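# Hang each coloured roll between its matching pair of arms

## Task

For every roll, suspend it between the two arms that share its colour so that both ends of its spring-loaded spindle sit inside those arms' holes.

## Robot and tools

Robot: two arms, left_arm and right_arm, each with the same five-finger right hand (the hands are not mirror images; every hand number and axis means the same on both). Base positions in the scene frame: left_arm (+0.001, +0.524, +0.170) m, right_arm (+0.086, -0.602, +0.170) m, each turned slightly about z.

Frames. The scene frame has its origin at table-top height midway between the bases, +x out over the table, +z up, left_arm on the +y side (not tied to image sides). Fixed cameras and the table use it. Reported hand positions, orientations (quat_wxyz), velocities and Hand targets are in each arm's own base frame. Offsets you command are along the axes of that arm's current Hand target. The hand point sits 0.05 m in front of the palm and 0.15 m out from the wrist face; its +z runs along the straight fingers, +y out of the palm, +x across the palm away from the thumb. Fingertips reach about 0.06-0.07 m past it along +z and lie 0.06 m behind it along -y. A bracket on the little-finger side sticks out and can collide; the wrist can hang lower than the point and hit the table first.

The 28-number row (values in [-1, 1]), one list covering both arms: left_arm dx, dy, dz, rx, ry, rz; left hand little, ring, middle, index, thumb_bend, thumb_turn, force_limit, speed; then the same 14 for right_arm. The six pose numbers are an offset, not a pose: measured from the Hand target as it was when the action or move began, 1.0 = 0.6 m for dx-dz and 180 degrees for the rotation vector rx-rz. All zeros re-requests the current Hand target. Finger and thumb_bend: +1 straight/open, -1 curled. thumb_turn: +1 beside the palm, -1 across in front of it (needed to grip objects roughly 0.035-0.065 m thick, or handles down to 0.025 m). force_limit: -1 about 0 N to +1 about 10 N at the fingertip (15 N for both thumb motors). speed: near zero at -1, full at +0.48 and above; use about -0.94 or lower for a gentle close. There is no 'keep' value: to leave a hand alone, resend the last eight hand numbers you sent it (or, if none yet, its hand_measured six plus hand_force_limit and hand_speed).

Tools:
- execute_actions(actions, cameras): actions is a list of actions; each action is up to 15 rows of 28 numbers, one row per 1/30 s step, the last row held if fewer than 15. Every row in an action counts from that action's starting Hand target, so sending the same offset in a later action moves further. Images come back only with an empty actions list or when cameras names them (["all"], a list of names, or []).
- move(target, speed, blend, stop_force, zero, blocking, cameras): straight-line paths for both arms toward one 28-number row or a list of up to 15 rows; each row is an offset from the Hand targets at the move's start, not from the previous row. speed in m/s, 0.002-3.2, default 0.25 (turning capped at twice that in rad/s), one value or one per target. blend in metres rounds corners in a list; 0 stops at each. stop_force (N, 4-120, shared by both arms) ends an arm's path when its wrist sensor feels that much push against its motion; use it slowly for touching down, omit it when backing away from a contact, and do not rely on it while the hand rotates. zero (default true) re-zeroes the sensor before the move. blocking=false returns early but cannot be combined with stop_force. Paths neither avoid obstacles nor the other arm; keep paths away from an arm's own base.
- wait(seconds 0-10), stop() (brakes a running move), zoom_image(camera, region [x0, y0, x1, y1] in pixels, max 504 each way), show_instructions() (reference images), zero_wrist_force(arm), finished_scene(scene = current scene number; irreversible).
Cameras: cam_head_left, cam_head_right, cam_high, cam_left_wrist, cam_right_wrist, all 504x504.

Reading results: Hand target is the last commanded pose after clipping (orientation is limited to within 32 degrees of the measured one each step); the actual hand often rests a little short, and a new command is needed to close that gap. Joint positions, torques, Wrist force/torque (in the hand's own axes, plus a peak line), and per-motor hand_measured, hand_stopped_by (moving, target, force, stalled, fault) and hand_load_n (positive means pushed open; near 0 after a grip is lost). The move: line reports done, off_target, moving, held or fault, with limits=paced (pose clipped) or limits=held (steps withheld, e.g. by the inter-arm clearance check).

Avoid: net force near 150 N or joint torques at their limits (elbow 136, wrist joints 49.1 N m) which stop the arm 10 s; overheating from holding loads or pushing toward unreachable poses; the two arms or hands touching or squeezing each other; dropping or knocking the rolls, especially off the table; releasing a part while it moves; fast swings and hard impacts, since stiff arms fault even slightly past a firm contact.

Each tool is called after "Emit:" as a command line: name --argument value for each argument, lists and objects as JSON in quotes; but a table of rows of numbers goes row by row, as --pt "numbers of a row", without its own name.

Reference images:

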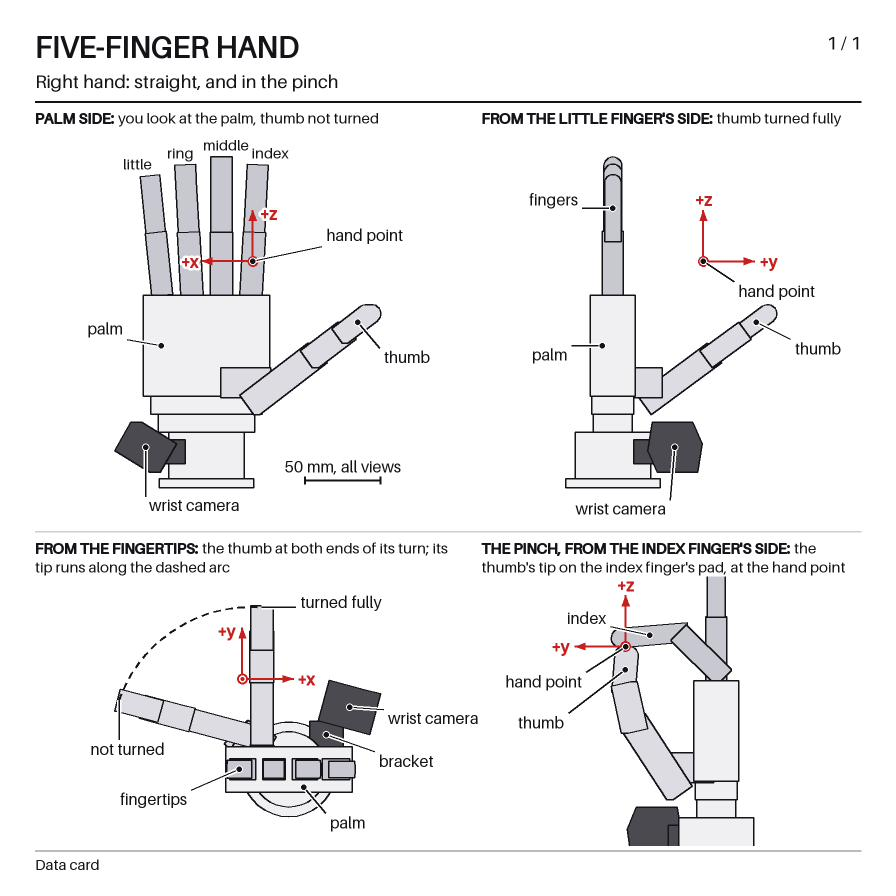

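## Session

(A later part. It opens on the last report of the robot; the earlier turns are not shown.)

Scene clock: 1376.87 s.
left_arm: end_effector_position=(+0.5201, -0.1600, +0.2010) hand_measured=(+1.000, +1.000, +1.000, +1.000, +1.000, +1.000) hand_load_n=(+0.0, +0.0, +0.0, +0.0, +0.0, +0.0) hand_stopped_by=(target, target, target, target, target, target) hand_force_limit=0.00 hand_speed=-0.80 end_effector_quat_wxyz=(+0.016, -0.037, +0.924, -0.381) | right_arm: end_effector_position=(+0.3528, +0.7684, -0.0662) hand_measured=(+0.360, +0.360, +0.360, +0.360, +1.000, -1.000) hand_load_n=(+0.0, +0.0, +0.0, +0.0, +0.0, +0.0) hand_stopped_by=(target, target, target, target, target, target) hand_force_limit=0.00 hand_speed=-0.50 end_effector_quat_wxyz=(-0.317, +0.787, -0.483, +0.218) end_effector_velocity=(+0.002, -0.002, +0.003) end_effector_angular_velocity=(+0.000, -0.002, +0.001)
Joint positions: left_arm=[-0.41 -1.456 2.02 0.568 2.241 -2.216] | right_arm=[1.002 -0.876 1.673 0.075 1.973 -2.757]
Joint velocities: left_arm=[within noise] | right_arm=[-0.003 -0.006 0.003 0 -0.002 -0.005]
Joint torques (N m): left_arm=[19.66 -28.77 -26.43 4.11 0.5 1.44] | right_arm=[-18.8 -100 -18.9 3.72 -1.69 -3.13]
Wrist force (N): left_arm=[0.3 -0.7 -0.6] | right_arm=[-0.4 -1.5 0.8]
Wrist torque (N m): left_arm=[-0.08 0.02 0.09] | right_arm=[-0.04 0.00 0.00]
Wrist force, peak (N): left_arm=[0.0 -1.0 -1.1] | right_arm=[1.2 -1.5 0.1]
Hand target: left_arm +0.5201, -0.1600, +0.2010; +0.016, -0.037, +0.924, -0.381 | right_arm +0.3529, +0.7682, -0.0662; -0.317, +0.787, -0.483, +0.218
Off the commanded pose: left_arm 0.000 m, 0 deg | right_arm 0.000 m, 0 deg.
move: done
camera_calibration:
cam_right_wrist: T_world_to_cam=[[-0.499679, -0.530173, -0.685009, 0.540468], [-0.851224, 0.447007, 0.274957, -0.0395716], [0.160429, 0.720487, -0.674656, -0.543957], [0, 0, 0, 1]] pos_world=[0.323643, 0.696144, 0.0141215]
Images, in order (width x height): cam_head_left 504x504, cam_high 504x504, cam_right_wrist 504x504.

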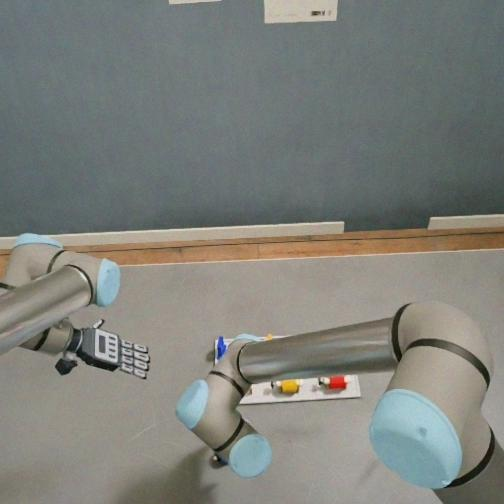

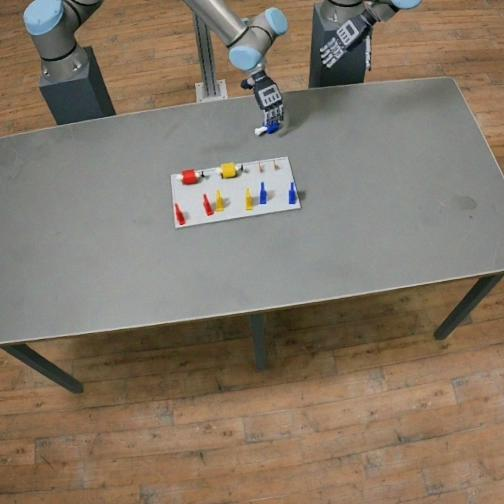

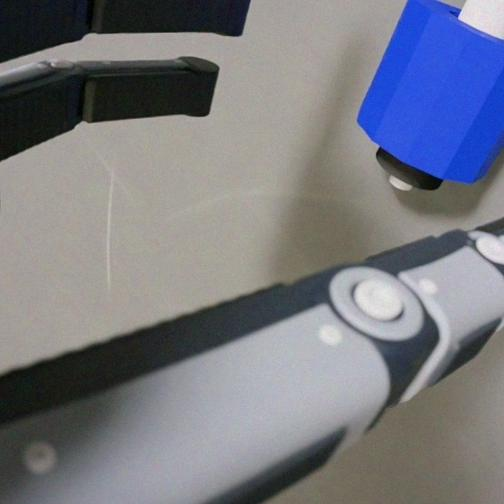

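Emit:
move --target '[0,0,0,0,0,0,1,1,1,1,1,1,0,-0.8,-0.0046,0.0873,0.0868,0,0,0,0.36,0.36,0.36,0.36,1,-1,0.0,-0.5]' --speed 0.05 --stop_force 4 --cameras '["cam_right_wrist","cam_high"]'

Emit:
zoom_image --camera "cam_high" --region '[225, 90, 305, 150]'

Scene clock: 1392.90 s.
left_arm: end_effector_position=(+0.5201, -0.1600, +0.2010) hand_measured=(+1.000, +1.000, +1.000, +1.000, +1.000, +1.000) hand_load_n=(+0.0, +0.0, +0.0, +0.0, +0.0, +0.0) hand_stopped_by=(target, target, target, target, target, target) hand_force_limit=0.00 hand_speed=-0.80 end_effector_quat_wxyz=(+0.016, -0.037, +0.924, -0.381) | right_arm: end_effector_position=(+0.3528, +0.7681, -0.1392) hand_measured=(+0.360, +0.360, +0.360, +0.360, +1.000, -1.000) hand_load_n=(+0.0, +0.0, -0.5, +0.0, +0.0, +0.0) hand_stopped_by=(target, target, target, target, target, target) hand_force_limit=0.00 hand_speed=-0.50 end_effector_quat_wxyz=(-0.317, +0.787, -0.483, +0.218)
Joint positions: left_arm=[-0.41 -1.456 2.02 0.568 2.241 -2.216] | right_arm=[1.002 -0.787 1.678 -0.02 1.973 -2.758]
Joint torques (N m): left_arm=[20.73 -29.34 -27.24 4.33 0.1 1.5] | right_arm=[-9.39 -94.45 -16.11 0.87 -0.09 0.57]
Wrist force (N): left_arm=[-0.5 -0.9 -0.8] | right_arm=[-0.8 -2.2 -1.3]
Wrist torque (N m): left_arm=[-0.08 0.15 0.03] | right_arm=[0.21 0.11 0.06]
Wrist force, peak (N): left_arm=[-0.6 -0.9 -1.2] | right_arm=[5.1 -25.5 -27.6]
Hand target: left_arm +0.5201, -0.1600, +0.2010; +0.016, -0.037, +0.924, -0.381 | right_arm +0.3528, +0.7681, -0.1391; -0.317, +0.787, -0.483, +0.218 (not the last commanded pose)
Off the commanded pose: left_arm 0.000 m, 0 deg | right_arm 0.001 m, 0 deg.
move: contact (right_arm)
camera_calibration:
cam_right_wrist: T_world_to_cam=[[-0.499879, -0.530621, -0.684516, 0.490775], [-0.85118, 0.447027, 0.275063, -0.0194151], [0.160043, 0.720145, -0.675113, -0.592588], [0, 0, 0, 1]] pos_world=[0.323642, 0.695843, -0.05878]
Images, in order (width x height): cam_high 504x504, cam_right_wrist 504x504.

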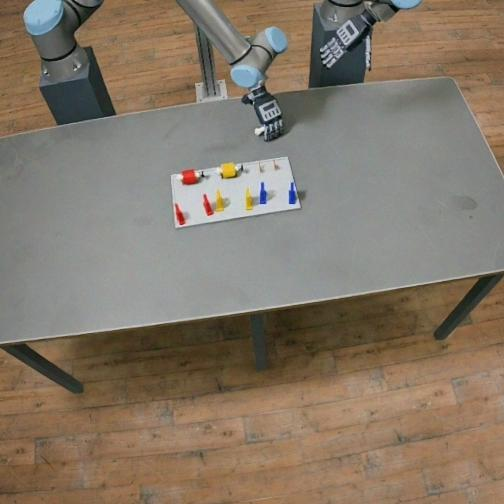

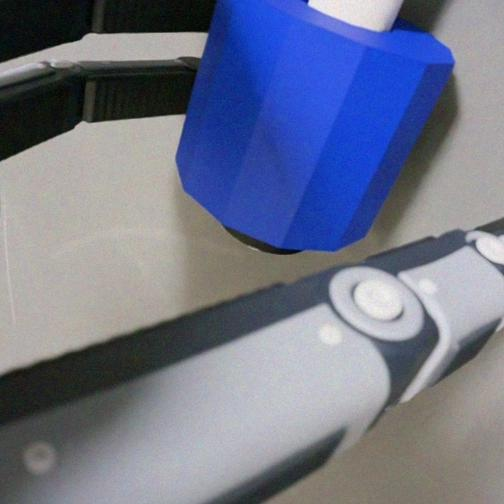

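Scaled by 6.300 from the camera's 504x504 image, which has a finer 720x720 frame.

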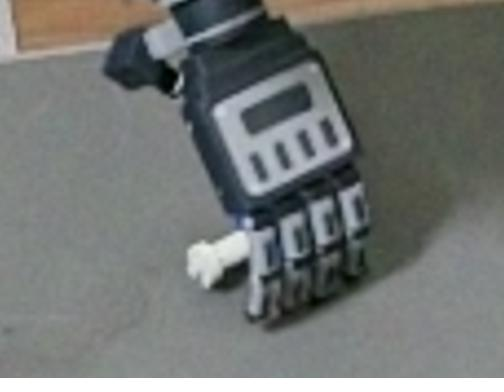

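Emit:
move --target '[0,0,0,0,0,0,1,1,1,1,1,1,0,-0.8,0.0003,-0.0053,-0.0053,0,0,0,0.36,0.36,0.36,0.36,1,-1,0.0,-0.5]' --speed 0.05

Emit:
move --target '[0,0,0,0,0,0,1,1,1,1,1,1,0,-0.8,0,0,0,0,0,0,0.36,0.36,-0.2,-0.2,0.2,-1,-0.5,-0.9]' --cameras '["cam_right_wrist","cam_high"]'

Scene clock: 1404.70 s.
left_arm: end_effector_position=(+0.5201, -0.1600, +0.2010) hand_measured=(+1.000, +1.000, +1.000, +1.000, +1.000, +1.000) hand_load_n=(+0.0, +0.0, +0.0, +0.0, +0.0, -0.5) hand_stopped_by=(target, target, target, target, target, target) hand_force_limit=0.00 hand_speed=-0.80 end_effector_quat_wxyz=(+0.016, -0.037, +0.924, -0.381) | right_arm: end_effector_position=(+0.3528, +0.7681, -0.1346) hand_measured=(+0.360, +0.360, +0.360, +0.360, +1.000, -1.000) hand_load_n=(+0.0, +0.0, +0.0, +0.0, +0.0, +0.0) hand_stopped_by=(target, target, target, target, target, target) hand_force_limit=0.00 hand_speed=-0.50 end_effector_quat_wxyz=(-0.317, +0.787, -0.483, +0.218)
Joint positions: left_arm=[-0.41 -1.456 2.02 0.568 2.241 -2.216] | right_arm=[1.002 -0.793 1.678 -0.014 1.973 -2.758]
Joint torques (N m): left_arm=[22.06 -29.91 -26.18 4.17 0.71 1.22] | right_arm=[-9.05 -87.45 -17.02 2.14 0.02 0.13]
Wrist force (N): left_arm=[-0.6 -0.9 -0.6] | right_arm=[-0.6 -0.7 0.6]
Wrist torque (N m): left_arm=[-0.11 0.16 0.03] | right_arm=[0.07 0.09 0.09]
Wrist force, peak (N): left_arm=[-0.4 -1.1 -1.2] | right_arm=[-0.7 -3.0 -2.0]
Hand target: left_arm +0.5201, -0.1600, +0.2010; +0.016, -0.037, +0.924, -0.381 | right_arm +0.3528, +0.7681, -0.1346; -0.317, +0.787, -0.483, +0.218
Off the commanded pose: left_arm 0.000 m, 0 deg | right_arm 0.000 m, 0 deg.
move: done

Scene clock: 1406.47 s.
left_arm: end_effector_position=(+0.5201, -0.1600, +0.2010) hand_measured=(+1.000, +1.000, +1.000, +1.000, +1.000, +1.000) hand_load_n=(+0.0, +0.0, +0.0, +0.0, +0.0, -0.5) hand_stopped_by=(target, target, target, target, target, target) hand_force_limit=0.00 hand_speed=-0.80 end_effector_quat_wxyz=(+0.016, -0.037, +0.924, -0.381) | right_arm: end_effector_position=(+0.3528, +0.7681, -0.1347) hand_measured=(+0.360, +0.360, -0.030, -0.058, +0.802, -1.000) hand_load_n=(+0.0, +0.0, +2.5, +3.0, +5.5, -1.0) hand_stopped_by=(target, target, force, force, force, target) hand_force_limit=-0.50 hand_speed=-0.90 end_effector_quat_wxyz=(-0.317, +0.787, -0.483, +0.218)
Joint positions: left_arm=[-0.41 -1.456 2.02 0.568 2.241 -2.216] | right_arm=[1.002 -0.793 1.678 -0.014 1.973 -2.758]
Joint torques (N m): left_arm=[21.86 -30.67 -27.71 4.29 0.35 1.62] | right_arm=[-13.66 -82.77 -19.14 0.45 -0.91 -1.21]
Wrist force (N): left_arm=[-0.3 -0.6 -0.9] | right_arm=[-0.5 -0.3 0.3]
Wrist torque (N m): left_arm=[-0.05 0.12 0.05] | right_arm=[0.12 0.09 0.11]
Wrist force, peak (N): left_arm=[-0.1 -1.3 -1.0] | right_arm=[-0.6 -1.4 0.6]
Hand target: left_arm +0.5201, -0.1600, +0.2010; +0.016, -0.037, +0.924, -0.381 | right_arm +0.3528, +0.7681, -0.1346; -0.317, +0.787, -0.483, +0.218
Off the commanded pose: left_arm 0.000 m, 0 deg | right_arm 0.000 m, 0 deg.
move: done
camera_calibration:
cam_right_wrist: T_world_to_cam=[[-0.499879, -0.530621, -0.684516, 0.493802], [-0.85118, 0.447027, 0.275063, -0.0206082], [0.160043, 0.720145, -0.675113, -0.589478], [0, 0, 0, 1]] pos_world=[0.323642, 0.695743, -0.05428]
Images, in order (width x height): cam_high 504x504, cam_right_wrist 504x504.

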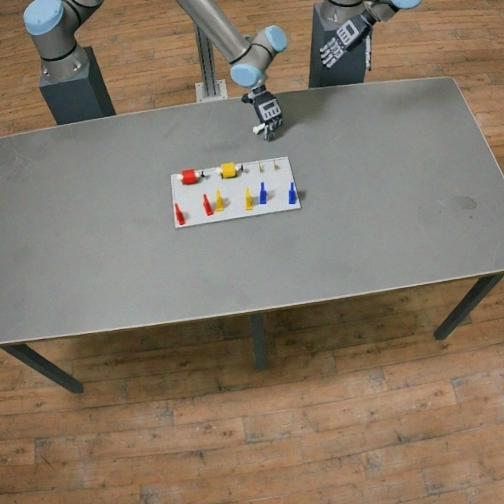

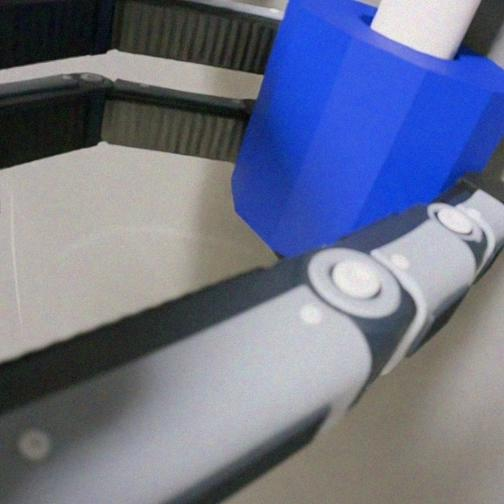

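Emit:
move --target '[0,0,0,0,0,0,1,1,1,1,1,1,0,-0.8,0,0,0,0,0,0,0.36,0.36,0.3,0.3,1.0,-1,-0.5,-0.6]'

Emit:
move --target '[0,0,0,0,0,0,1,1,1,1,1,1,0,-0.8,0.0001,0.0141,-0.0142,0,0,0,0.36,0.36,0.3,0.3,1.0,-1,-0.5,-0.6]' --speed 0.03 --stop_force 4

Emit:
move --target '[0,0,0,0,0,0,1,1,1,1,1,1,0,-0.8,0,0,0,0,0,0,0.36,0.36,-0.2,-0.2,0.2,-1,-0.5,-0.9]' --cameras '["cam_right_wrist","cam_high","cam_head_left"]'

Scene clock: 1418.87 s.
left_arm: end_effector_position=(+0.5201, -0.1600, +0.2010) hand_measured=(+1.000, +1.000, +1.000, +1.000, +1.000, +1.000) hand_load_n=(+0.0, +0.0, +0.0, +0.0, +0.0, -0.5) hand_stopped_by=(target, target, target, target, target, target) hand_force_limit=0.00 hand_speed=-0.80 end_effector_quat_wxyz=(+0.016, -0.037, +0.924, -0.381) | right_arm: end_effector_position=(+0.3528, +0.7681, -0.1347) hand_measured=(+0.360, +0.360, +0.300, +0.300, +1.000, -1.000) hand_load_n=(+0.0, +0.0, +0.0, +0.0, +0.0, +0.0) hand_stopped_by=(target, target, target, target, target, target) hand_force_limit=-0.50 hand_speed=-0.60 end_effector_quat_wxyz=(-0.317, +0.787, -0.483, +0.218)
Joint positions: left_arm=[-0.41 -1.456 2.02 0.568 2.241 -2.216] | right_arm=[1.002 -0.793 1.678 -0.014 1.973 -2.758]
Joint torques (N m): left_arm=[20.86 -29.75 -26.02 4 0.15 1.43] | right_arm=[-17.12 -89.65 -23.13 1.58 -1.32 -3.16]
Wrist force (N): left_arm=[0.1 -0.9 -0.7] | right_arm=[-0.3 -0.5 0.6]
Wrist torque (N m): left_arm=[-0.10 0.05 0.07] | right_arm=[0.10 0.04 0.11]
Wrist force, peak (N): left_arm=[-0.5 -0.7 -1.4] | right_arm=[-0.5 -0.9 1.3]
Hand target: left_arm +0.5201, -0.1600, +0.2010; +0.016, -0.037, +0.924, -0.381 | right_arm +0.3528, +0.7681, -0.1346; -0.317, +0.787, -0.483, +0.218
Off the commanded pose: left_arm 0.000 m, 0 deg | right_arm 0.000 m, 0 deg.
move: done

Scene clock: 1420.60 s.
left_arm: end_effector_position=(+0.5201, -0.1600, +0.2010) hand_measured=(+1.000, +1.000, +1.000, +1.000, +1.000, +1.000) hand_load_n=(+0.0, +0.0, +0.0, +0.0, +0.0, +0.0) hand_stopped_by=(target, target, target, target, target, target) hand_force_limit=0.00 hand_speed=-0.80 end_effector_quat_wxyz=(+0.016, -0.037, +0.924, -0.381) | right_arm: end_effector_position=(+0.3420, +0.7627, -0.1346) hand_measured=(+0.360, +0.360, +0.300, +0.300, +1.000, -1.000) hand_load_n=(+0.0, +0.0, +0.0, +0.0, +0.0, +0.0) hand_stopped_by=(target, target, target, target, target, target) hand_force_limit=-0.50 hand_speed=-0.60 end_effector_quat_wxyz=(-0.317, +0.787, -0.483, +0.218)
Joint positions: left_arm=[-0.41 -1.456 2.02 0.568 2.241 -2.216] | right_arm=[1.011 -0.801 1.698 -0.022 1.979 -2.75]
Joint torques (N m): left_arm=[20.77 -29.56 -27.17 4.09 0.29 1.17] | right_arm=[-18.75 -80.31 -35.66 4.52 -0.53 -3.22]
Wrist force (N): left_arm=[-0.3 -0.6 -1.0] | right_arm=[0.0 -0.8 0.3]
Wrist torque (N m): left_arm=[-0.03 0.12 0.06] | right_arm=[0.07 0.02 -0.01]
Wrist force, peak (N): left_arm=[-0.1 -1.3 -0.8] | right_arm=[-0.7 -1.3 0.7]
Hand target: left_arm +0.5201, -0.1600, +0.2010; +0.016, -0.037, +0.924, -0.381 | right_arm +0.3420, +0.7627, -0.1346; -0.317, +0.787, -0.483, +0.218
Off the commanded pose: left_arm 0.000 m, 0 deg | right_arm 0.000 m, 0 deg.
move: done

Scene clock: 1422.20 s.
left_arm: end_effector_position=(+0.5201, -0.1600, +0.2010) hand_measured=(+1.000, +1.000, +1.000, +1.000, +1.000, +1.000) hand_load_n=(+0.0, +0.0, +0.0, +0.0, +0.0, +0.0) hand_stopped_by=(target, target, target, target, target, target) hand_force_limit=0.00 hand_speed=-0.80 end_effector_quat_wxyz=(+0.016, -0.037, +0.924, -0.381) | right_arm: end_effector_position=(+0.3420, +0.7627, -0.1346) hand_measured=(+0.360, +0.360, -0.044, -0.072, +0.826, -1.000) hand_load_n=(+0.0, +0.0, +1.5, +3.5, +6.5, -1.0) hand_stopped_by=(target, target, force, force, force, target) hand_force_limit=-0.50 hand_speed=-0.90 end_effector_quat_wxyz=(-0.317, +0.787, -0.483, +0.218)
Joint positions: left_arm=[-0.41 -1.456 2.02 0.568 2.241 -2.216] | right_arm=[1.011 -0.801 1.698 -0.022 1.979 -2.75]
Joint torques (N m): left_arm=[20.38 -29.55 -27.47 4.3 0.49 1.18] | right_arm=[-18.92 -80.47 -35.94 3.94 -0.8 -3.33]
Wrist force (N): left_arm=[-0.4 -0.6 -1.0] | right_arm=[0.0 -0.6 0.5]
Wrist torque (N m): left_arm=[-0.03 0.13 0.05] | right_arm=[0.07 0.02 -0.01]
Wrist force, peak (N): left_arm=[-0.4 -1.0 -1.1] | right_arm=[-0.5 -1.2 0.9]
Hand target: left_arm +0.5201, -0.1600, +0.2010; +0.016, -0.037, +0.924, -0.381 | right_arm +0.3420, +0.7627, -0.1346; -0.317, +0.787, -0.483, +0.218
Off the commanded pose: left_arm 0.000 m, 0 deg | right_arm 0.000 m, 0 deg.
move: done
camera_calibration:
cam_right_wrist: T_world_to_cam=[[-0.499879, -0.530621, -0.684516, 0.485641], [-0.85118, 0.447027, 0.275063, -0.0273466], [0.160043, 0.720145, -0.675113, -0.583948], [0, 0, 0, 1]] pos_world=[0.312942, 0.690443, -0.05428]
Images, in order (width x height): cam_head_left 504x504, cam_high 504x504, cam_right_wrist 504x504.

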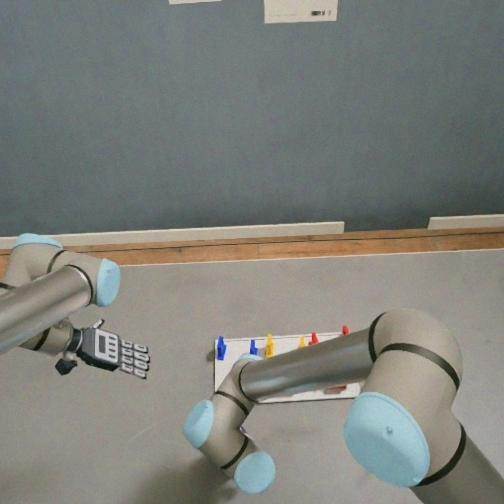

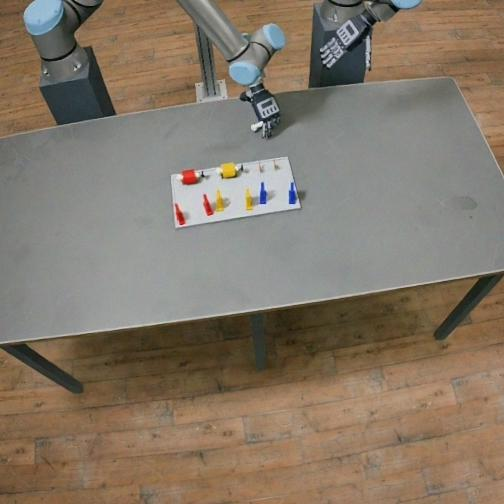

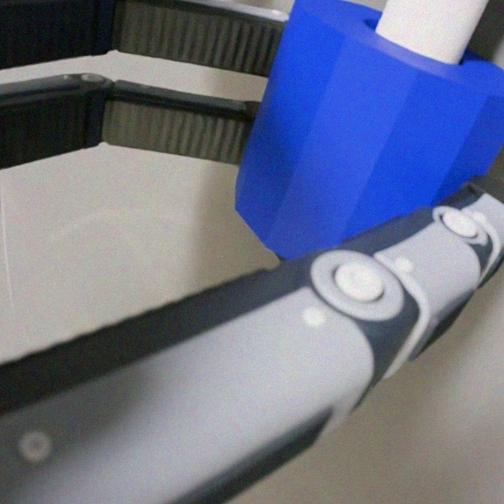

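Emit:
move --target '[0,0,0,0,0,0,1,1,1,1,1,1,0,-0.8,0,0,0,0,0,0,0.36,0.36,0.3,0.3,1.0,-1,-0.5,-0.6]'

Emit:
move --pt "0 0 0 0 0 0 1 1 1 1 1 1 0 -0.8 0.0001 0.0141 -0.0142 0 0 0 0.36 0.36 0.3 0.3 1.0 -1 -0.5 -0.6" --speed 0.03 --stop_force 4

Emit:
move --pt "0 0 0 0 0 0 1 1 1 1 1 1 0 -0.8 0 0 0 0 0 0 0.36 0.36 0.3 0.3 0.6 -1 -0.5 -0.9"

Emit:
move --pt "0 0 0 0 0 0 1 1 1 1 1 1 0 -0.8 0 0 0 0 0 0 0.36 0.36 -0.2 -0.2 0.6 -1 -0.5 -0.9" --cameras '["cam_right_wrist","cam_high","cam_head_left"]'

Scene clock: 1433.27 s.
left_arm: end_effector_position=(+0.5201, -0.1600, +0.2010) hand_measured=(+1.000, +1.000, +1.000, +1.000, +1.000, +1.000) hand_load_n=(+0.0, +0.0, +0.0, +0.0, -0.5, +0.0) hand_stopped_by=(target, target, target, target, target, target) hand_force_limit=0.00 hand_speed=-0.80 end_effector_quat_wxyz=(+0.016, -0.037, +0.924, -0.381) | right_arm: end_effector_position=(+0.3420, +0.7627, -0.1346) hand_measured=(+0.360, +0.360, +0.300, +0.300, +1.000, -1.000) hand_load_n=(+0.0, +0.0, +0.0, +0.0, +0.0, +0.0) hand_stopped_by=(target, target, target, target, target, target) hand_force_limit=-0.50 hand_speed=-0.60 end_effector_quat_wxyz=(-0.317, +0.787, -0.483, +0.218)
Joint positions: left_arm=[-0.41 -1.456 2.02 0.568 2.241 -2.216] | right_arm=[1.011 -0.801 1.698 -0.022 1.979 -2.75]
Joint torques (N m): left_arm=[20.8 -29.67 -27.03 4.37 0.08 1.45] | right_arm=[-17.78 -86.37 -34.15 2.73 -0.81 -3.15]
Wrist force (N): left_arm=[0.0 -0.7 -0.8] | right_arm=[-0.7 -0.7 0.4]
Wrist torque (N m): left_arm=[-0.07 0.06 0.07] | right_arm=[0.07 0.12 -0.05]
Wrist force, peak (N): left_arm=[-0.5 -1.0 -0.9] | right_arm=[-0.7 -1.1 0.8]
Hand target: left_arm +0.5201, -0.1600, +0.2010; +0.016, -0.037, +0.924, -0.381 | right_arm +0.3420, +0.7627, -0.1346; -0.317, +0.787, -0.483, +0.218
Off the commanded pose: left_arm 0.000 m, 0 deg | right_arm 0.000 m, 0 deg.
move: done

Scene clock: 1435.00 s.
left_arm: end_effector_position=(+0.5201, -0.1600, +0.2010) hand_measured=(+1.000, +1.000, +1.000, +1.000, +1.000, +1.000) hand_load_n=(+0.0, +0.0, -0.5, +0.0, +0.0, +0.0) hand_stopped_by=(target, target, target, target, target, target) hand_force_limit=0.00 hand_speed=-0.80 end_effector_quat_wxyz=(+0.016, -0.037, +0.924, -0.381) | right_arm: end_effector_position=(+0.3313, +0.7574, -0.1346) hand_measured=(+0.360, +0.360, +0.300, +0.300, +1.000, -1.000) hand_load_n=(+0.0, +0.0, +0.0, +0.0, +0.0, +0.0) hand_stopped_by=(target, target, target, target, target, target) hand_force_limit=-0.50 hand_speed=-0.60 end_effector_quat_wxyz=(-0.317, +0.787, -0.483, +0.218)
Joint positions: left_arm=[-0.41 -1.456 2.02 0.568 2.241 -2.216] | right_arm=[1.02 -0.809 1.716 -0.029 1.985 -2.743]
Joint torques (N m): left_arm=[21.03 -30.5 -27.14 4.24 0.19 1.39] | right_arm=[-20.13 -79.49 -35.35 4.07 -0.33 -3.24]
Wrist force (N): left_arm=[-0.5 -0.6 -0.5] | right_arm=[-0.1 -0.7 0.7]
Wrist torque (N m): left_arm=[-0.08 0.14 0.04] | right_arm=[0.07 0.01 0.00]
Wrist force, peak (N): left_arm=[-0.5 -1.2 -0.4] | right_arm=[-0.4 -0.9 1.2]
Hand target: left_arm +0.5201, -0.1600, +0.2010; +0.016, -0.037, +0.924, -0.381 | right_arm +0.3313, +0.7574, -0.1346; -0.317, +0.787, -0.483, +0.218
Off the commanded pose: left_arm 0.000 m, 0 deg | right_arm 0.000 m, 0 deg.
move: done

Scene clock: 1438.03 s.
left_arm: end_effector_position=(+0.5201, -0.1600, +0.2010) hand_measured=(+1.000, +1.000, +1.000, +1.000, +1.000, +1.000) hand_load_n=(+0.0, +0.0, +0.0, +0.0, +0.0, +0.0) hand_stopped_by=(target, target, target, target, target, target) hand_force_limit=0.00 hand_speed=-0.80 end_effector_quat_wxyz=(+0.016, -0.037, +0.924, -0.381) | right_arm: end_effector_position=(+0.3313, +0.7574, -0.1346) hand_measured=(+0.360, +0.360, +0.300, +0.300, +0.600, -1.000) hand_load_n=(+0.0, +0.0, +0.0, +0.0, +0.0, +0.0) hand_stopped_by=(target, target, target, target, target, target) hand_force_limit=-0.50 hand_speed=-0.90 end_effector_quat_wxyz=(-0.317, +0.787, -0.483, +0.218)
Joint positions: left_arm=[-0.41 -1.456 2.02 0.568 2.241 -2.216] | right_arm=[1.02 -0.809 1.716 -0.029 1.985 -2.743]
Joint torques (N m): left_arm=[21.11 -29.91 -28.02 4.45 0.08 1.41] | right_arm=[-20.52 -79.06 -35.04 4.04 -0.9 -3.15]
Wrist force (N): left_arm=[-0.2 -0.7 -0.8] | right_arm=[-0.5 -1.0 0.7]
Wrist torque (N m): left_arm=[-0.05 0.09 0.05] | right_arm=[0.02 0.06 -0.04]
Wrist force, peak (N): left_arm=[-0.9 -1.2 -1.0] | right_arm=[-0.3 -1.1 1.0]
Hand target: left_arm +0.5201, -0.1600, +0.2010; +0.016, -0.037, +0.924, -0.381 | right_arm +0.3313, +0.7574, -0.1346; -0.317, +0.787, -0.483, +0.218
Off the commanded pose: left_arm 0.000 m, 0 deg | right_arm 0.000 m, 0 deg.
move: done

Scene clock: 1439.00 s.
left_arm: end_effector_position=(+0.5201, -0.1600, +0.2010) hand_measured=(+1.000, +1.000, +1.000, +1.000, +1.000, +1.000) hand_load_n=(+0.0, +0.0, +0.0, +0.0, +0.0, +0.0) hand_stopped_by=(target, target, target, target, target, target) hand_force_limit=0.00 hand_speed=-0.80 end_effector_quat_wxyz=(+0.016, -0.037, +0.924, -0.381) | right_arm: end_effector_position=(+0.3313, +0.7574, -0.1346) hand_measured=(+0.360, +0.360, +0.116, +0.106, +0.602, -1.000) hand_load_n=(+0.0, -0.5, +2.0, +5.0, +7.5, -1.0) hand_stopped_by=(target, target, force, force, target, target) hand_force_limit=-0.50 hand_speed=-0.90 end_effector_quat_wxyz=(-0.317, +0.787, -0.483, +0.218)
Joint positions: left_arm=[-0.41 -1.456 2.02 0.568 2.241 -2.216] | right_arm=[1.02 -0.809 1.716 -0.029 1.985 -2.743]
Joint torques (N m): left_arm=[21.75 -29.69 -27.53 4.08 -0.03 1.2] | right_arm=[-20.22 -80.48 -35.18 3.92 -0.59 -3.19]
Wrist force (N): left_arm=[-0.4 -0.5 -0.6] | right_arm=[-0.1 -0.6 0.9]
Wrist torque (N m): left_arm=[-0.05 0.12 0.05] | right_arm=[0.03 0.01 0.00]
Wrist force, peak (N): left_arm=[-0.8 -1.1 -0.8] | right_arm=[-0.5 -1.1 1.0]
Hand target: left_arm +0.5201, -0.1600, +0.2010; +0.016, -0.037, +0.924, -0.381 | right_arm +0.3313, +0.7574, -0.1346; -0.317, +0.787, -0.483, +0.218
Off the commanded pose: left_arm 0.000 m, 0 deg | right_arm 0.000 m, 0 deg.
move: done
camera_calibration:
cam_right_wrist: T_world_to_cam=[[-0.499879, -0.530621, -0.684516, 0.47743], [-0.85118, 0.447027, 0.275063, -0.0341701], [0.160043, 0.720145, -0.675113, -0.578403], [0, 0, 0, 1]] pos_world=[0.302142, 0.685143, -0.05428]
Images, in order (width x height): cam_head_left 504x504, cam_high 504x504, cam_right_wrist 504x504.

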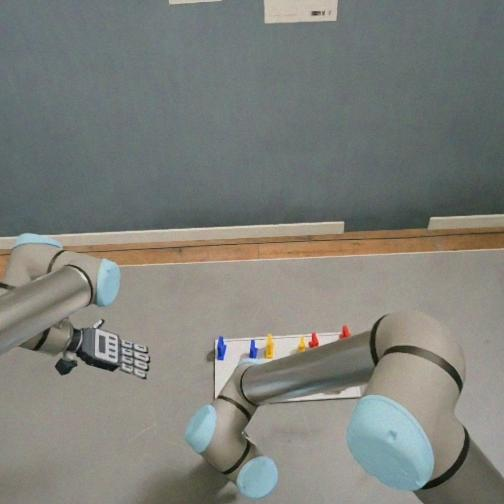

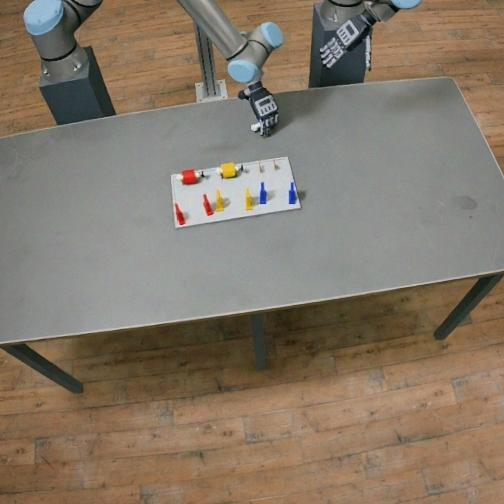

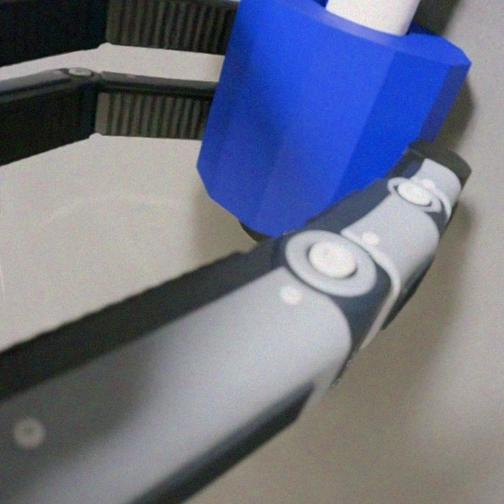

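Emit:
move --pt "0 0 0 0 0 0 1 1 1 1 1 1 0 -0.8 0 0 0 0 0 0 0.36 0.36 -0.3 -0.3 0.0 -1 0.6 -0.9"

Emit:
move --pt "0 0 0 0 0 0 1 1 1 1 1 1 0 -0.8 0.0062 -0.1183 -0.1176 0 0 0 0.36 0.36 -0.3 -0.3 0.0 -1 0.6 -0.9" --speed 0.06 --cameras '["cam_right_wrist","cam_high","cam_head_left"]'

Emit:
zoom_image --camera "cam_high" --region '[225, 80, 305, 140]'

Scene clock: 1444.93 s.
left_arm: end_effector_position=(+0.5201, -0.1600, +0.2010) hand_measured=(+1.000, +1.000, +1.000, +1.000, +1.000, +1.000) hand_load_n=(+0.0, +0.0, +0.0, +0.0, +0.0, +0.0) hand_stopped_by=(target, target, target, target, target, target) hand_force_limit=0.00 hand_speed=-0.80 end_effector_quat_wxyz=(+0.016, -0.037, +0.924, -0.381) | right_arm: end_effector_position=(+0.3313, +0.7574, -0.1346) hand_measured=(+0.360, +0.360, +0.090, +0.090, +0.604, -1.000) hand_load_n=(+0.0, +0.0, +11.0, +6.0, +17.5, +1.0) hand_stopped_by=(target, target, force, force, force, target) hand_force_limit=0.60 hand_speed=-0.90 end_effector_quat_wxyz=(-0.317, +0.787, -0.483, +0.218)
Joint positions: left_arm=[-0.41 -1.456 2.02 0.568 2.241 -2.216] | right_arm=[1.02 -0.809 1.716 -0.029 1.985 -2.743]
Joint torques (N m): left_arm=[20.39 -29.53 -26.07 4.34 0.32 1.26] | right_arm=[-19.63 -87.12 -34.71 4.04 -0.74 -3.43]
Wrist force (N): left_arm=[-0.5 -0.8 -1.3] | right_arm=[-0.3 -0.2 0.9]
Wrist torque (N m): left_arm=[-0.04 0.16 0.04] | right_arm=[0.11 0.03 0.00]
Wrist force, peak (N): left_arm=[-0.5 -0.8 -1.3] | right_arm=[-0.6 -0.4 1.5]
Hand target: left_arm +0.5201, -0.1600, +0.2010; +0.016, -0.037, +0.924, -0.381 | right_arm +0.3313, +0.7574, -0.1346; -0.317, +0.787, -0.483, +0.218
Off the commanded pose: left_arm 0.000 m, 0 deg | right_arm 0.000 m, 0 deg.
move: done

Scene clock: 1446.87 s.
left_arm: end_effector_position=(+0.5201, -0.1600, +0.2010) hand_measured=(+1.000, +1.000, +1.000, +1.000, +1.000, +1.000) hand_load_n=(+0.0, +0.0, +0.0, +0.0, +0.0, -0.5) hand_stopped_by=(target, target, target, target, target, target) hand_force_limit=0.00 hand_speed=-0.80 end_effector_quat_wxyz=(+0.016, -0.037, +0.924, -0.381) | right_arm: end_effector_position=(+0.3313, +0.7574, -0.0343) hand_measured=(+0.360, +0.360, +0.090, +0.090, +0.604, -1.000) hand_load_n=(+0.0, +0.0, +11.5, +6.5, +18.0, +1.0) hand_stopped_by=(target, target, force, force, force, target) hand_force_limit=0.60 hand_speed=-0.90 end_effector_quat_wxyz=(-0.317, +0.787, -0.483, +0.218) end_effector_velocity=(+0.001, +0.000, -0.003) end_effector_angular_velocity=(+0.002, +0.000, -0.001)
Joint positions: left_arm=[-0.41 -1.456 2.02 0.568 2.241 -2.216] | right_arm=[1.02 -0.932 1.704 0.106 1.984 -2.743]
Joint velocities: left_arm=[within noise] | right_arm=[-0.001 0.004 0 -0.006 -0.001 0]
Joint torques (N m): left_arm=[21.39 -29.51 -27.03 4.13 0.25 1.14] | right_arm=[-19.97 -75.47 -27.81 1.06 -0.71 -2.83]
Wrist force (N): left_arm=[-0.6 -0.7 -0.6] | right_arm=[-0.1 -0.1 0.9]
Wrist torque (N m): left_arm=[-0.09 0.15 0.03] | right_arm=[0.10 -0.01 0.04]
Wrist force, peak (N): left_arm=[-0.6 -1.2 -0.9] | right_arm=[-0.1 0.4 1.9]
Hand target: left_arm +0.5201, -0.1600, +0.2010; +0.016, -0.037, +0.924, -0.381 | right_arm +0.3313, +0.7574, -0.0345; -0.317, +0.787, -0.483, +0.218
Off the commanded pose: left_arm 0.000 m, 0 deg | right_arm 0.000 m, 0 deg.
move: done
camera_calibration:
cam_right_wrist: T_world_to_cam=[[-0.499763, -0.530544, -0.684661, 0.546056], [-0.85123, 0.44698, 0.274984, -0.0616224], [0.160139, 0.720231, -0.674999, -0.510798], [0, 0, 0, 1]] pos_world=[0.302242, 0.685144, 0.0460206]
Images, in order (width x height): cam_head_left 504x504, cam_high 504x504, cam_right_wrist 504x504.

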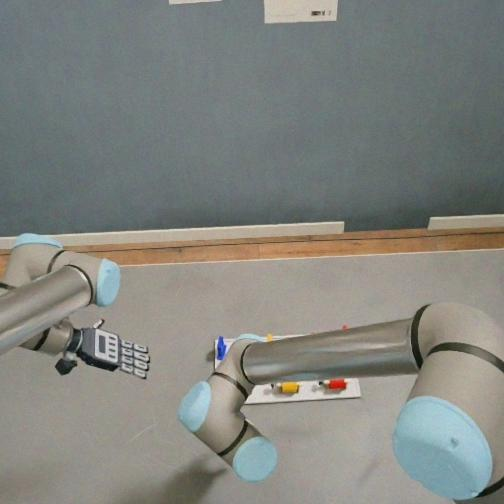

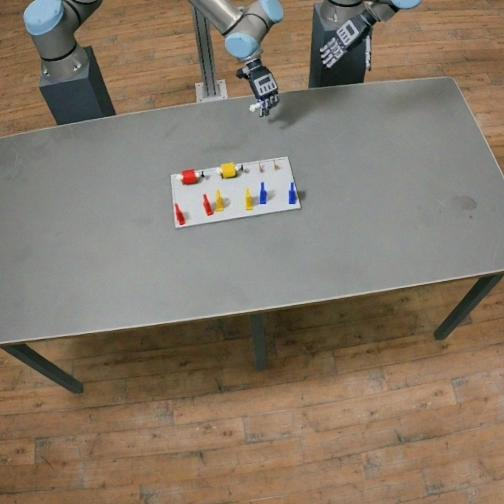

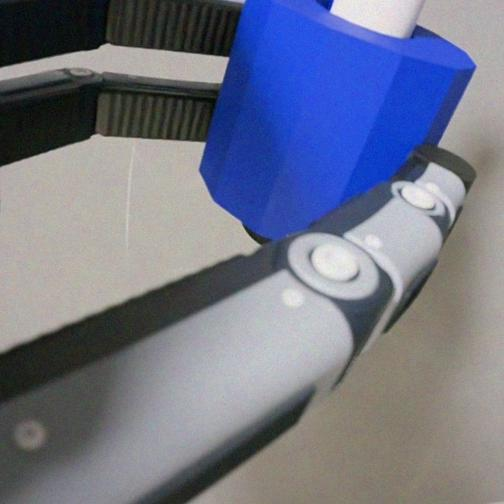

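Scaled by 6.300 from the camera's 504x504 image, which has a finer 720x720 frame.

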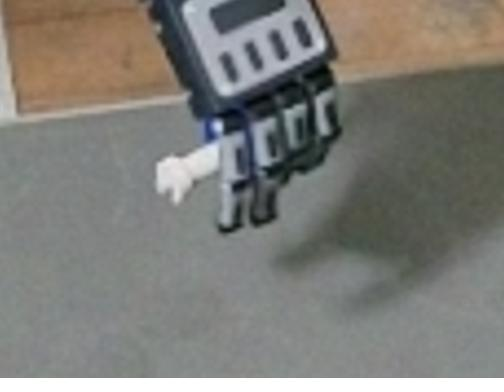

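Emit:
move --pt "0 0 0 0 0 0 1 1 1 1 1 1 0 -0.8 0.0025 -0.0473 -0.0470 0 0.1960 -0.1973 0.36 0.36 -0.3 -0.3 0.0 -1 0.6 -0.9" --speed 0.2 --cameras '["cam_right_wrist","cam_high","cam_head_left"]'

Emit:
zoom_image --camera "cam_high" --region '[225, 80, 305, 140]'

Scene clock: 1461.47 s.
left_arm: end_effector_position=(+0.5201, -0.1600, +0.2010) hand_measured=(+1.000, +1.000, +1.000, +1.000, +1.000, +1.000) hand_load_n=(+0.0, +0.0, +0.0, +0.0, +0.0, -0.5) hand_stopped_by=(target, target, target, target, target, target) hand_force_limit=0.00 hand_speed=-0.80 end_effector_quat_wxyz=(+0.016, -0.037, +0.924, -0.381) | right_arm: end_effector_position=(+0.3312, +0.7575, +0.0056) hand_measured=(+0.360, +0.360, +0.090, +0.090, +0.604, -1.000) hand_load_n=(+0.0, +0.0, +11.5, +6.5, +18.0, +1.5) hand_stopped_by=(target, target, force, force, force, target) hand_force_limit=0.60 hand_speed=-0.90 end_effector_quat_wxyz=(-0.078, +0.793, -0.296, +0.527)
Joint positions: left_arm=[-0.41 -1.456 2.02 0.568 2.241 -2.216] | right_arm=[1.214 -0.646 1.291 0.632 2.673 -2.966]
Joint torques (N m): left_arm=[20.75 -29.81 -27.71 4.04 0.16 0.95] | right_arm=[-19.59 -106.15 -25.72 4.2 2.89 3.41]
Wrist force (N): left_arm=[-0.4 -0.7 -0.4] | right_arm=[0.5 -0.3 -0.4]
Wrist torque (N m): left_arm=[-0.09 0.11 0.05] | right_arm=[0.15 -0.14 -0.04]
Wrist force, peak (N): left_arm=[-0.8 -0.4 -1.4] | right_arm=[0.7 -0.3 1.3]
Hand target: left_arm +0.5201, -0.1600, +0.2010; +0.016, -0.037, +0.924, -0.381 | right_arm +0.3313, +0.7574, +0.0056; -0.078, +0.793, -0.296, +0.527
Off the commanded pose: left_arm 0.000 m, 0 deg | right_arm 0.000 m, 0 deg.
move: done
camera_calibration:
cam_right_wrist: T_world_to_cam=[[-0.309559, -0.919529, -0.242155, 0.802485], [-0.822204, 0.386769, -0.417602, -0.0329019], [0.477655, 0.0698285, -0.875768, -0.0952446], [0, 0, 0, 1]] pos_world=[0.266858, 0.757284, 0.0971737]
Images, in order (width x height): cam_head_left 504x504, cam_high 504x504, cam_right_wrist 504x504.

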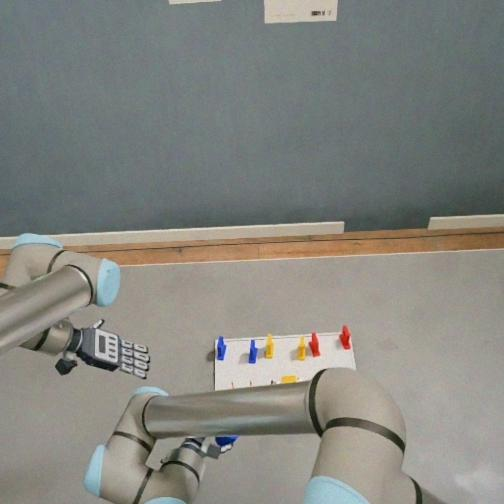

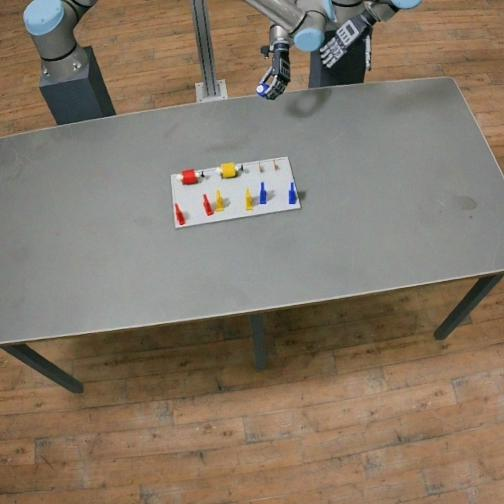

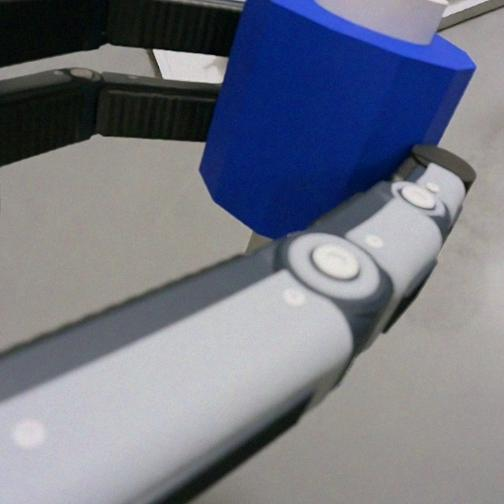

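Scaled by 6.300 from the camera's 504x504 image, which has a finer 720x720 frame.

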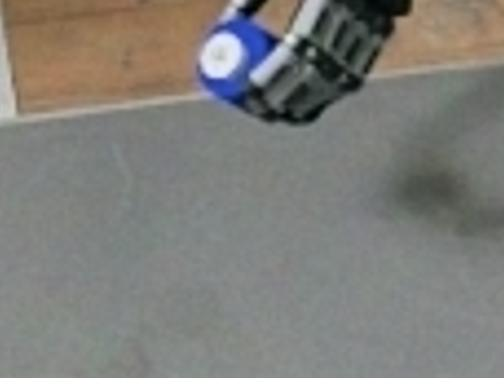

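Emit:
move --pt "0 0 0 0 0 0 1 1 1 1 1 1 0 -0.8 0.1415 -0.1817 0.3470 -0.0418 -0.1363 0.2534 0.36 0.36 -0.3 -0.3 0.0 -1 0.6 -0.9" --speed 0.12 --cameras '["cam_right_wrist","cam_high","cam_left_wrist"]'

Emit:
zoom_image --camera "cam_left_wrist" --region '[130, 50, 330, 220]'

Scene clock: 1477.73 s.
left_arm: end_effector_position=(+0.5201, -0.1600, +0.2010) hand_measured=(+1.000, +1.000, +1.000, +1.000, +1.000, +1.000) hand_load_n=(+0.0, +0.0, +0.0, +0.0, +0.0, +0.0) hand_stopped_by=(target, target, target, target, target, target) hand_force_limit=0.00 hand_speed=-0.80 end_effector_quat_wxyz=(+0.016, -0.037, +0.924, -0.381) | right_arm: end_effector_position=(+0.5802, +0.7599, +0.0301) hand_measured=(+0.360, +0.360, +0.090, +0.090, +0.604, -1.000) hand_load_n=(+0.0, +0.0, +11.5, +6.5, +17.5, +1.0) hand_stopped_by=(target, target, force, force, force, target) hand_force_limit=0.60 hand_speed=-0.90 end_effector_quat_wxyz=(-0.283, +0.712, -0.588, +0.261)
Joint positions: left_arm=[-0.41 -1.456 2.02 0.568 2.241 -2.216] | right_arm=[0.809 -0.815 1.347 0.37 2.029 -2.684]
Joint torques (N m): left_arm=[20.48 -27.96 -27.64 3.95 0.08 0.9] | right_arm=[20.7 -100.11 -37.33 4.25 4.36 -3.43]
Wrist force (N): left_arm=[-0.1 -0.7 -0.8] | right_arm=[0.7 0.0 0.7]
Wrist torque (N m): left_arm=[-0.06 0.08 0.07] | right_arm=[0.25 -0.18 0.20]
Wrist force, peak (N): left_arm=[0.0 -1.0 -1.0] | right_arm=[1.0 -1.1 1.2]
Hand target: left_arm +0.5201, -0.1600, +0.2010; +0.016, -0.037, +0.924, -0.381 | right_arm +0.5800, +0.7599, +0.0300; -0.283, +0.712, -0.588, +0.261
Off the commanded pose: left_arm 0.000 m, 0 deg | right_arm 0.000 m, 0 deg.
move: done
camera_calibration:
cam_left_wrist: T_world_to_cam=[[-0.307813, 0.650638, -0.694206, 0.401105], [0.744891, 0.618733, 0.249614, -0.34576], [0.591936, -0.440273, -0.675108, -0.125651], [0, 0, 0, 1]] pos_world=[0.455396, -0.102362, 0.279928]
cam_right_wrist: T_world_to_cam=[[-0.626355, -0.37234, -0.684866, 0.669076], [-0.694744, 0.66511, 0.273789, -0.125216], [0.353569, 0.647296, -0.675276, -0.565674], [0, 0, 0, 1]] pos_world=[0.532091, 0.698564, 0.110524]
Images, in order (width x height): cam_high 504x504, cam_left_wrist 504x504, cam_right_wrist 504x504.

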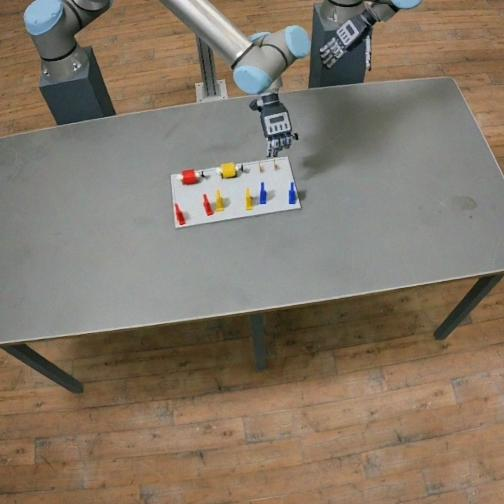

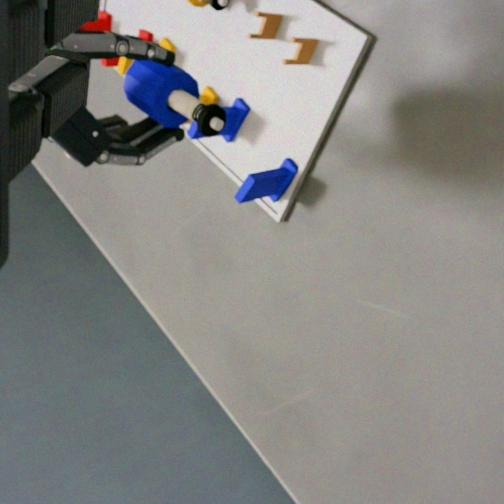

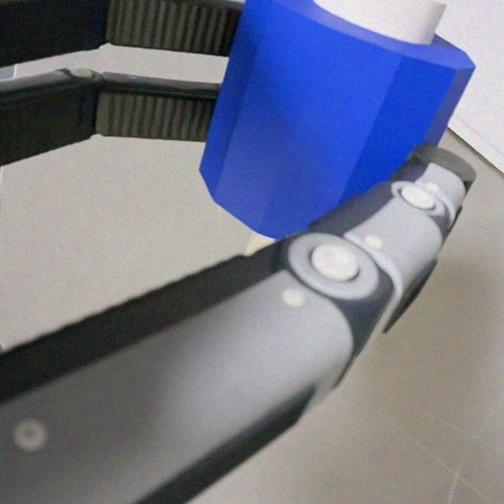

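Scaled by 2.520 from the camera's 504x504 image, which has a finer 720x720 frame.

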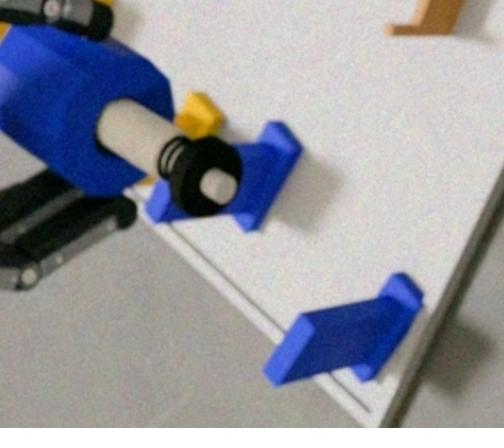

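Emit:
move --pt "0 0 0 0 0 0 1 1 1 1 1 1 0 -0.8 0.0517 0.0218 0.1819 0 0 0 0.36 0.36 -0.3 -0.3 0.0 -1 0.6 -0.9" --speed 0.1 --cameras '["cam_right_wrist","cam_high","cam_left_wrist"]'

Emit:
zoom_image --camera "cam_left_wrist" --region '[150, 80, 310, 215]'

Emit:
zoom_image --camera "cam_high" --region '[250, 150, 310, 210]'

Scene clock: 1506.40 s.
left_arm: end_effector_position=(+0.5201, -0.1600, +0.2010) hand_measured=(+1.000, +1.000, +1.000, +1.000, +1.000, +1.000) hand_load_n=(+0.0, +0.0, +0.0, +0.0, +0.0, -0.5) hand_stopped_by=(target, target, target, target, target, target) hand_force_limit=0.00 hand_speed=-0.80 end_effector_quat_wxyz=(+0.016, -0.037, +0.924, -0.381) | right_arm: end_effector_position=(+0.6534, +0.7380, -0.0548) hand_measured=(+0.360, +0.360, +0.090, +0.090, +0.604, -1.000) hand_load_n=(+0.0, +0.0, +11.5, +6.0, +17.5, +1.0) hand_stopped_by=(target, target, force, force, force, target) hand_force_limit=0.60 hand_speed=-0.90 end_effector_quat_wxyz=(-0.283, +0.712, -0.588, +0.261)
Joint positions: left_arm=[-0.41 -1.456 2.02 0.568 2.241 -2.216] | right_arm=[0.729 -0.71 1.317 0.266 1.978 -2.753]
Joint torques (N m): left_arm=[19.4 -31.8 -28.17 4.33 0.22 1.09] | right_arm=[20.02 -117.17 -27.82 4.24 3.99 4.26]
Wrist force (N): left_arm=[-0.1 -0.7 -0.7] | right_arm=[0.3 0.1 0.9]
Wrist torque (N m): left_arm=[-0.07 0.08 0.06] | right_arm=[0.29 -0.16 0.21]
Wrist force, peak (N): left_arm=[-0.2 -1.0 -1.2] | right_arm=[0.7 0.5 2.5]
Hand target: left_arm +0.5201, -0.1600, +0.2010; +0.016, -0.037, +0.924, -0.381 | right_arm +0.6531, +0.7380, -0.0549; -0.283, +0.712, -0.588, +0.261
Off the commanded pose: left_arm 0.000 m, 0 deg | right_arm 0.000 m, 0 deg.
move: done
camera_calibration:
cam_left_wrist: T_world_to_cam=[[-0.307813, 0.650638, -0.694206, 0.401105], [0.744891, 0.618733, 0.249614, -0.34576], [0.591936, -0.440273, -0.675108, -0.125651], [0, 0, 0, 1]] pos_world=[0.455396, -0.102362, 0.279928]
cam_right_wrist: T_world_to_cam=[[-0.626193, -0.372686, -0.684826, 0.648756], [-0.694992, 0.664911, 0.273641, -0.036164], [0.353366, 0.647301, -0.675377, -0.634692], [0, 0, 0, 1]] pos_world=[0.605391, 0.676665, 0.0255248]
Images, in order (width x height): cam_high 504x504, cam_left_wrist 504x504, cam_right_wrist 504x504.

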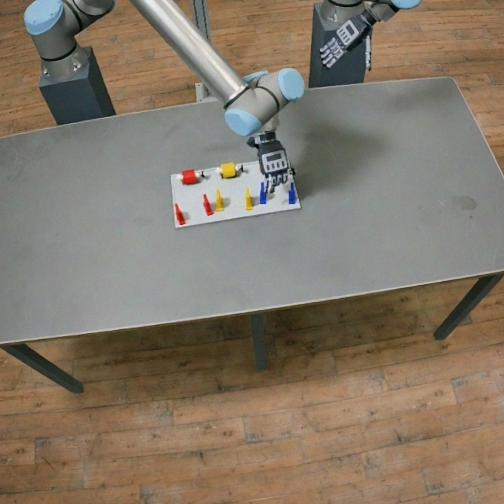

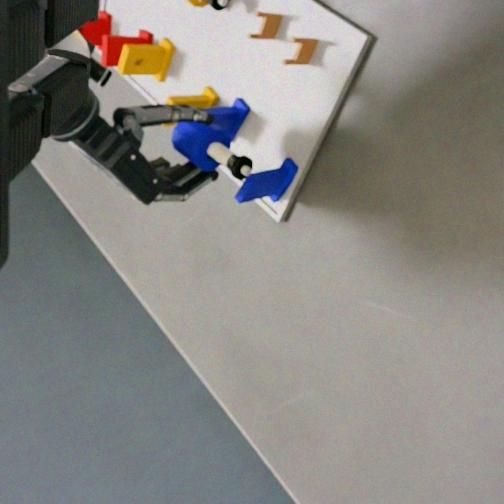

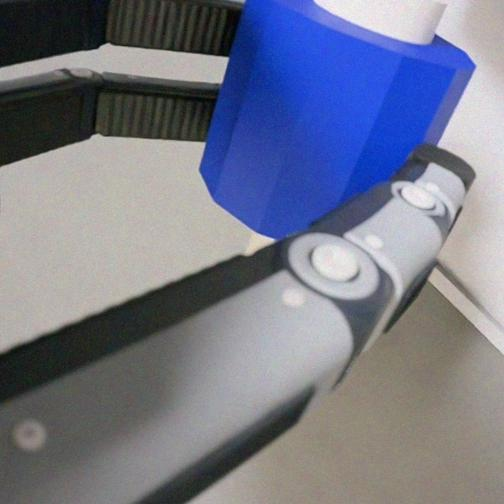

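Scaled by 3.150 from the camera's 504x504 image, which has a finer 720x720 frame.

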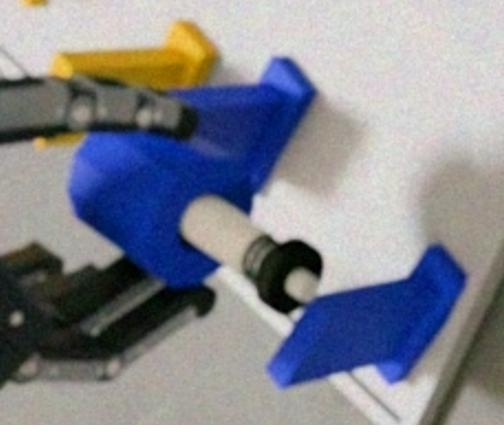

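Scaled by 8.400 from the camera's 504x504 image, which has a finer 720x720 frame.

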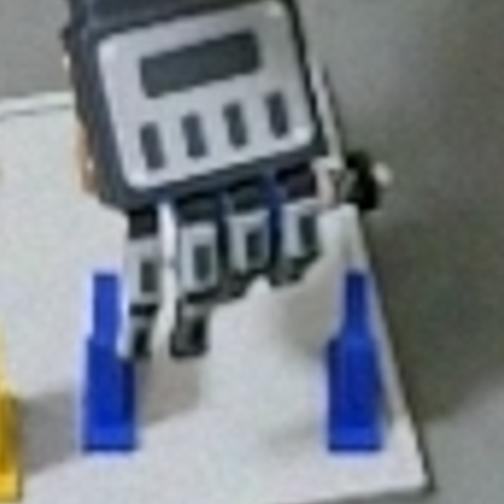

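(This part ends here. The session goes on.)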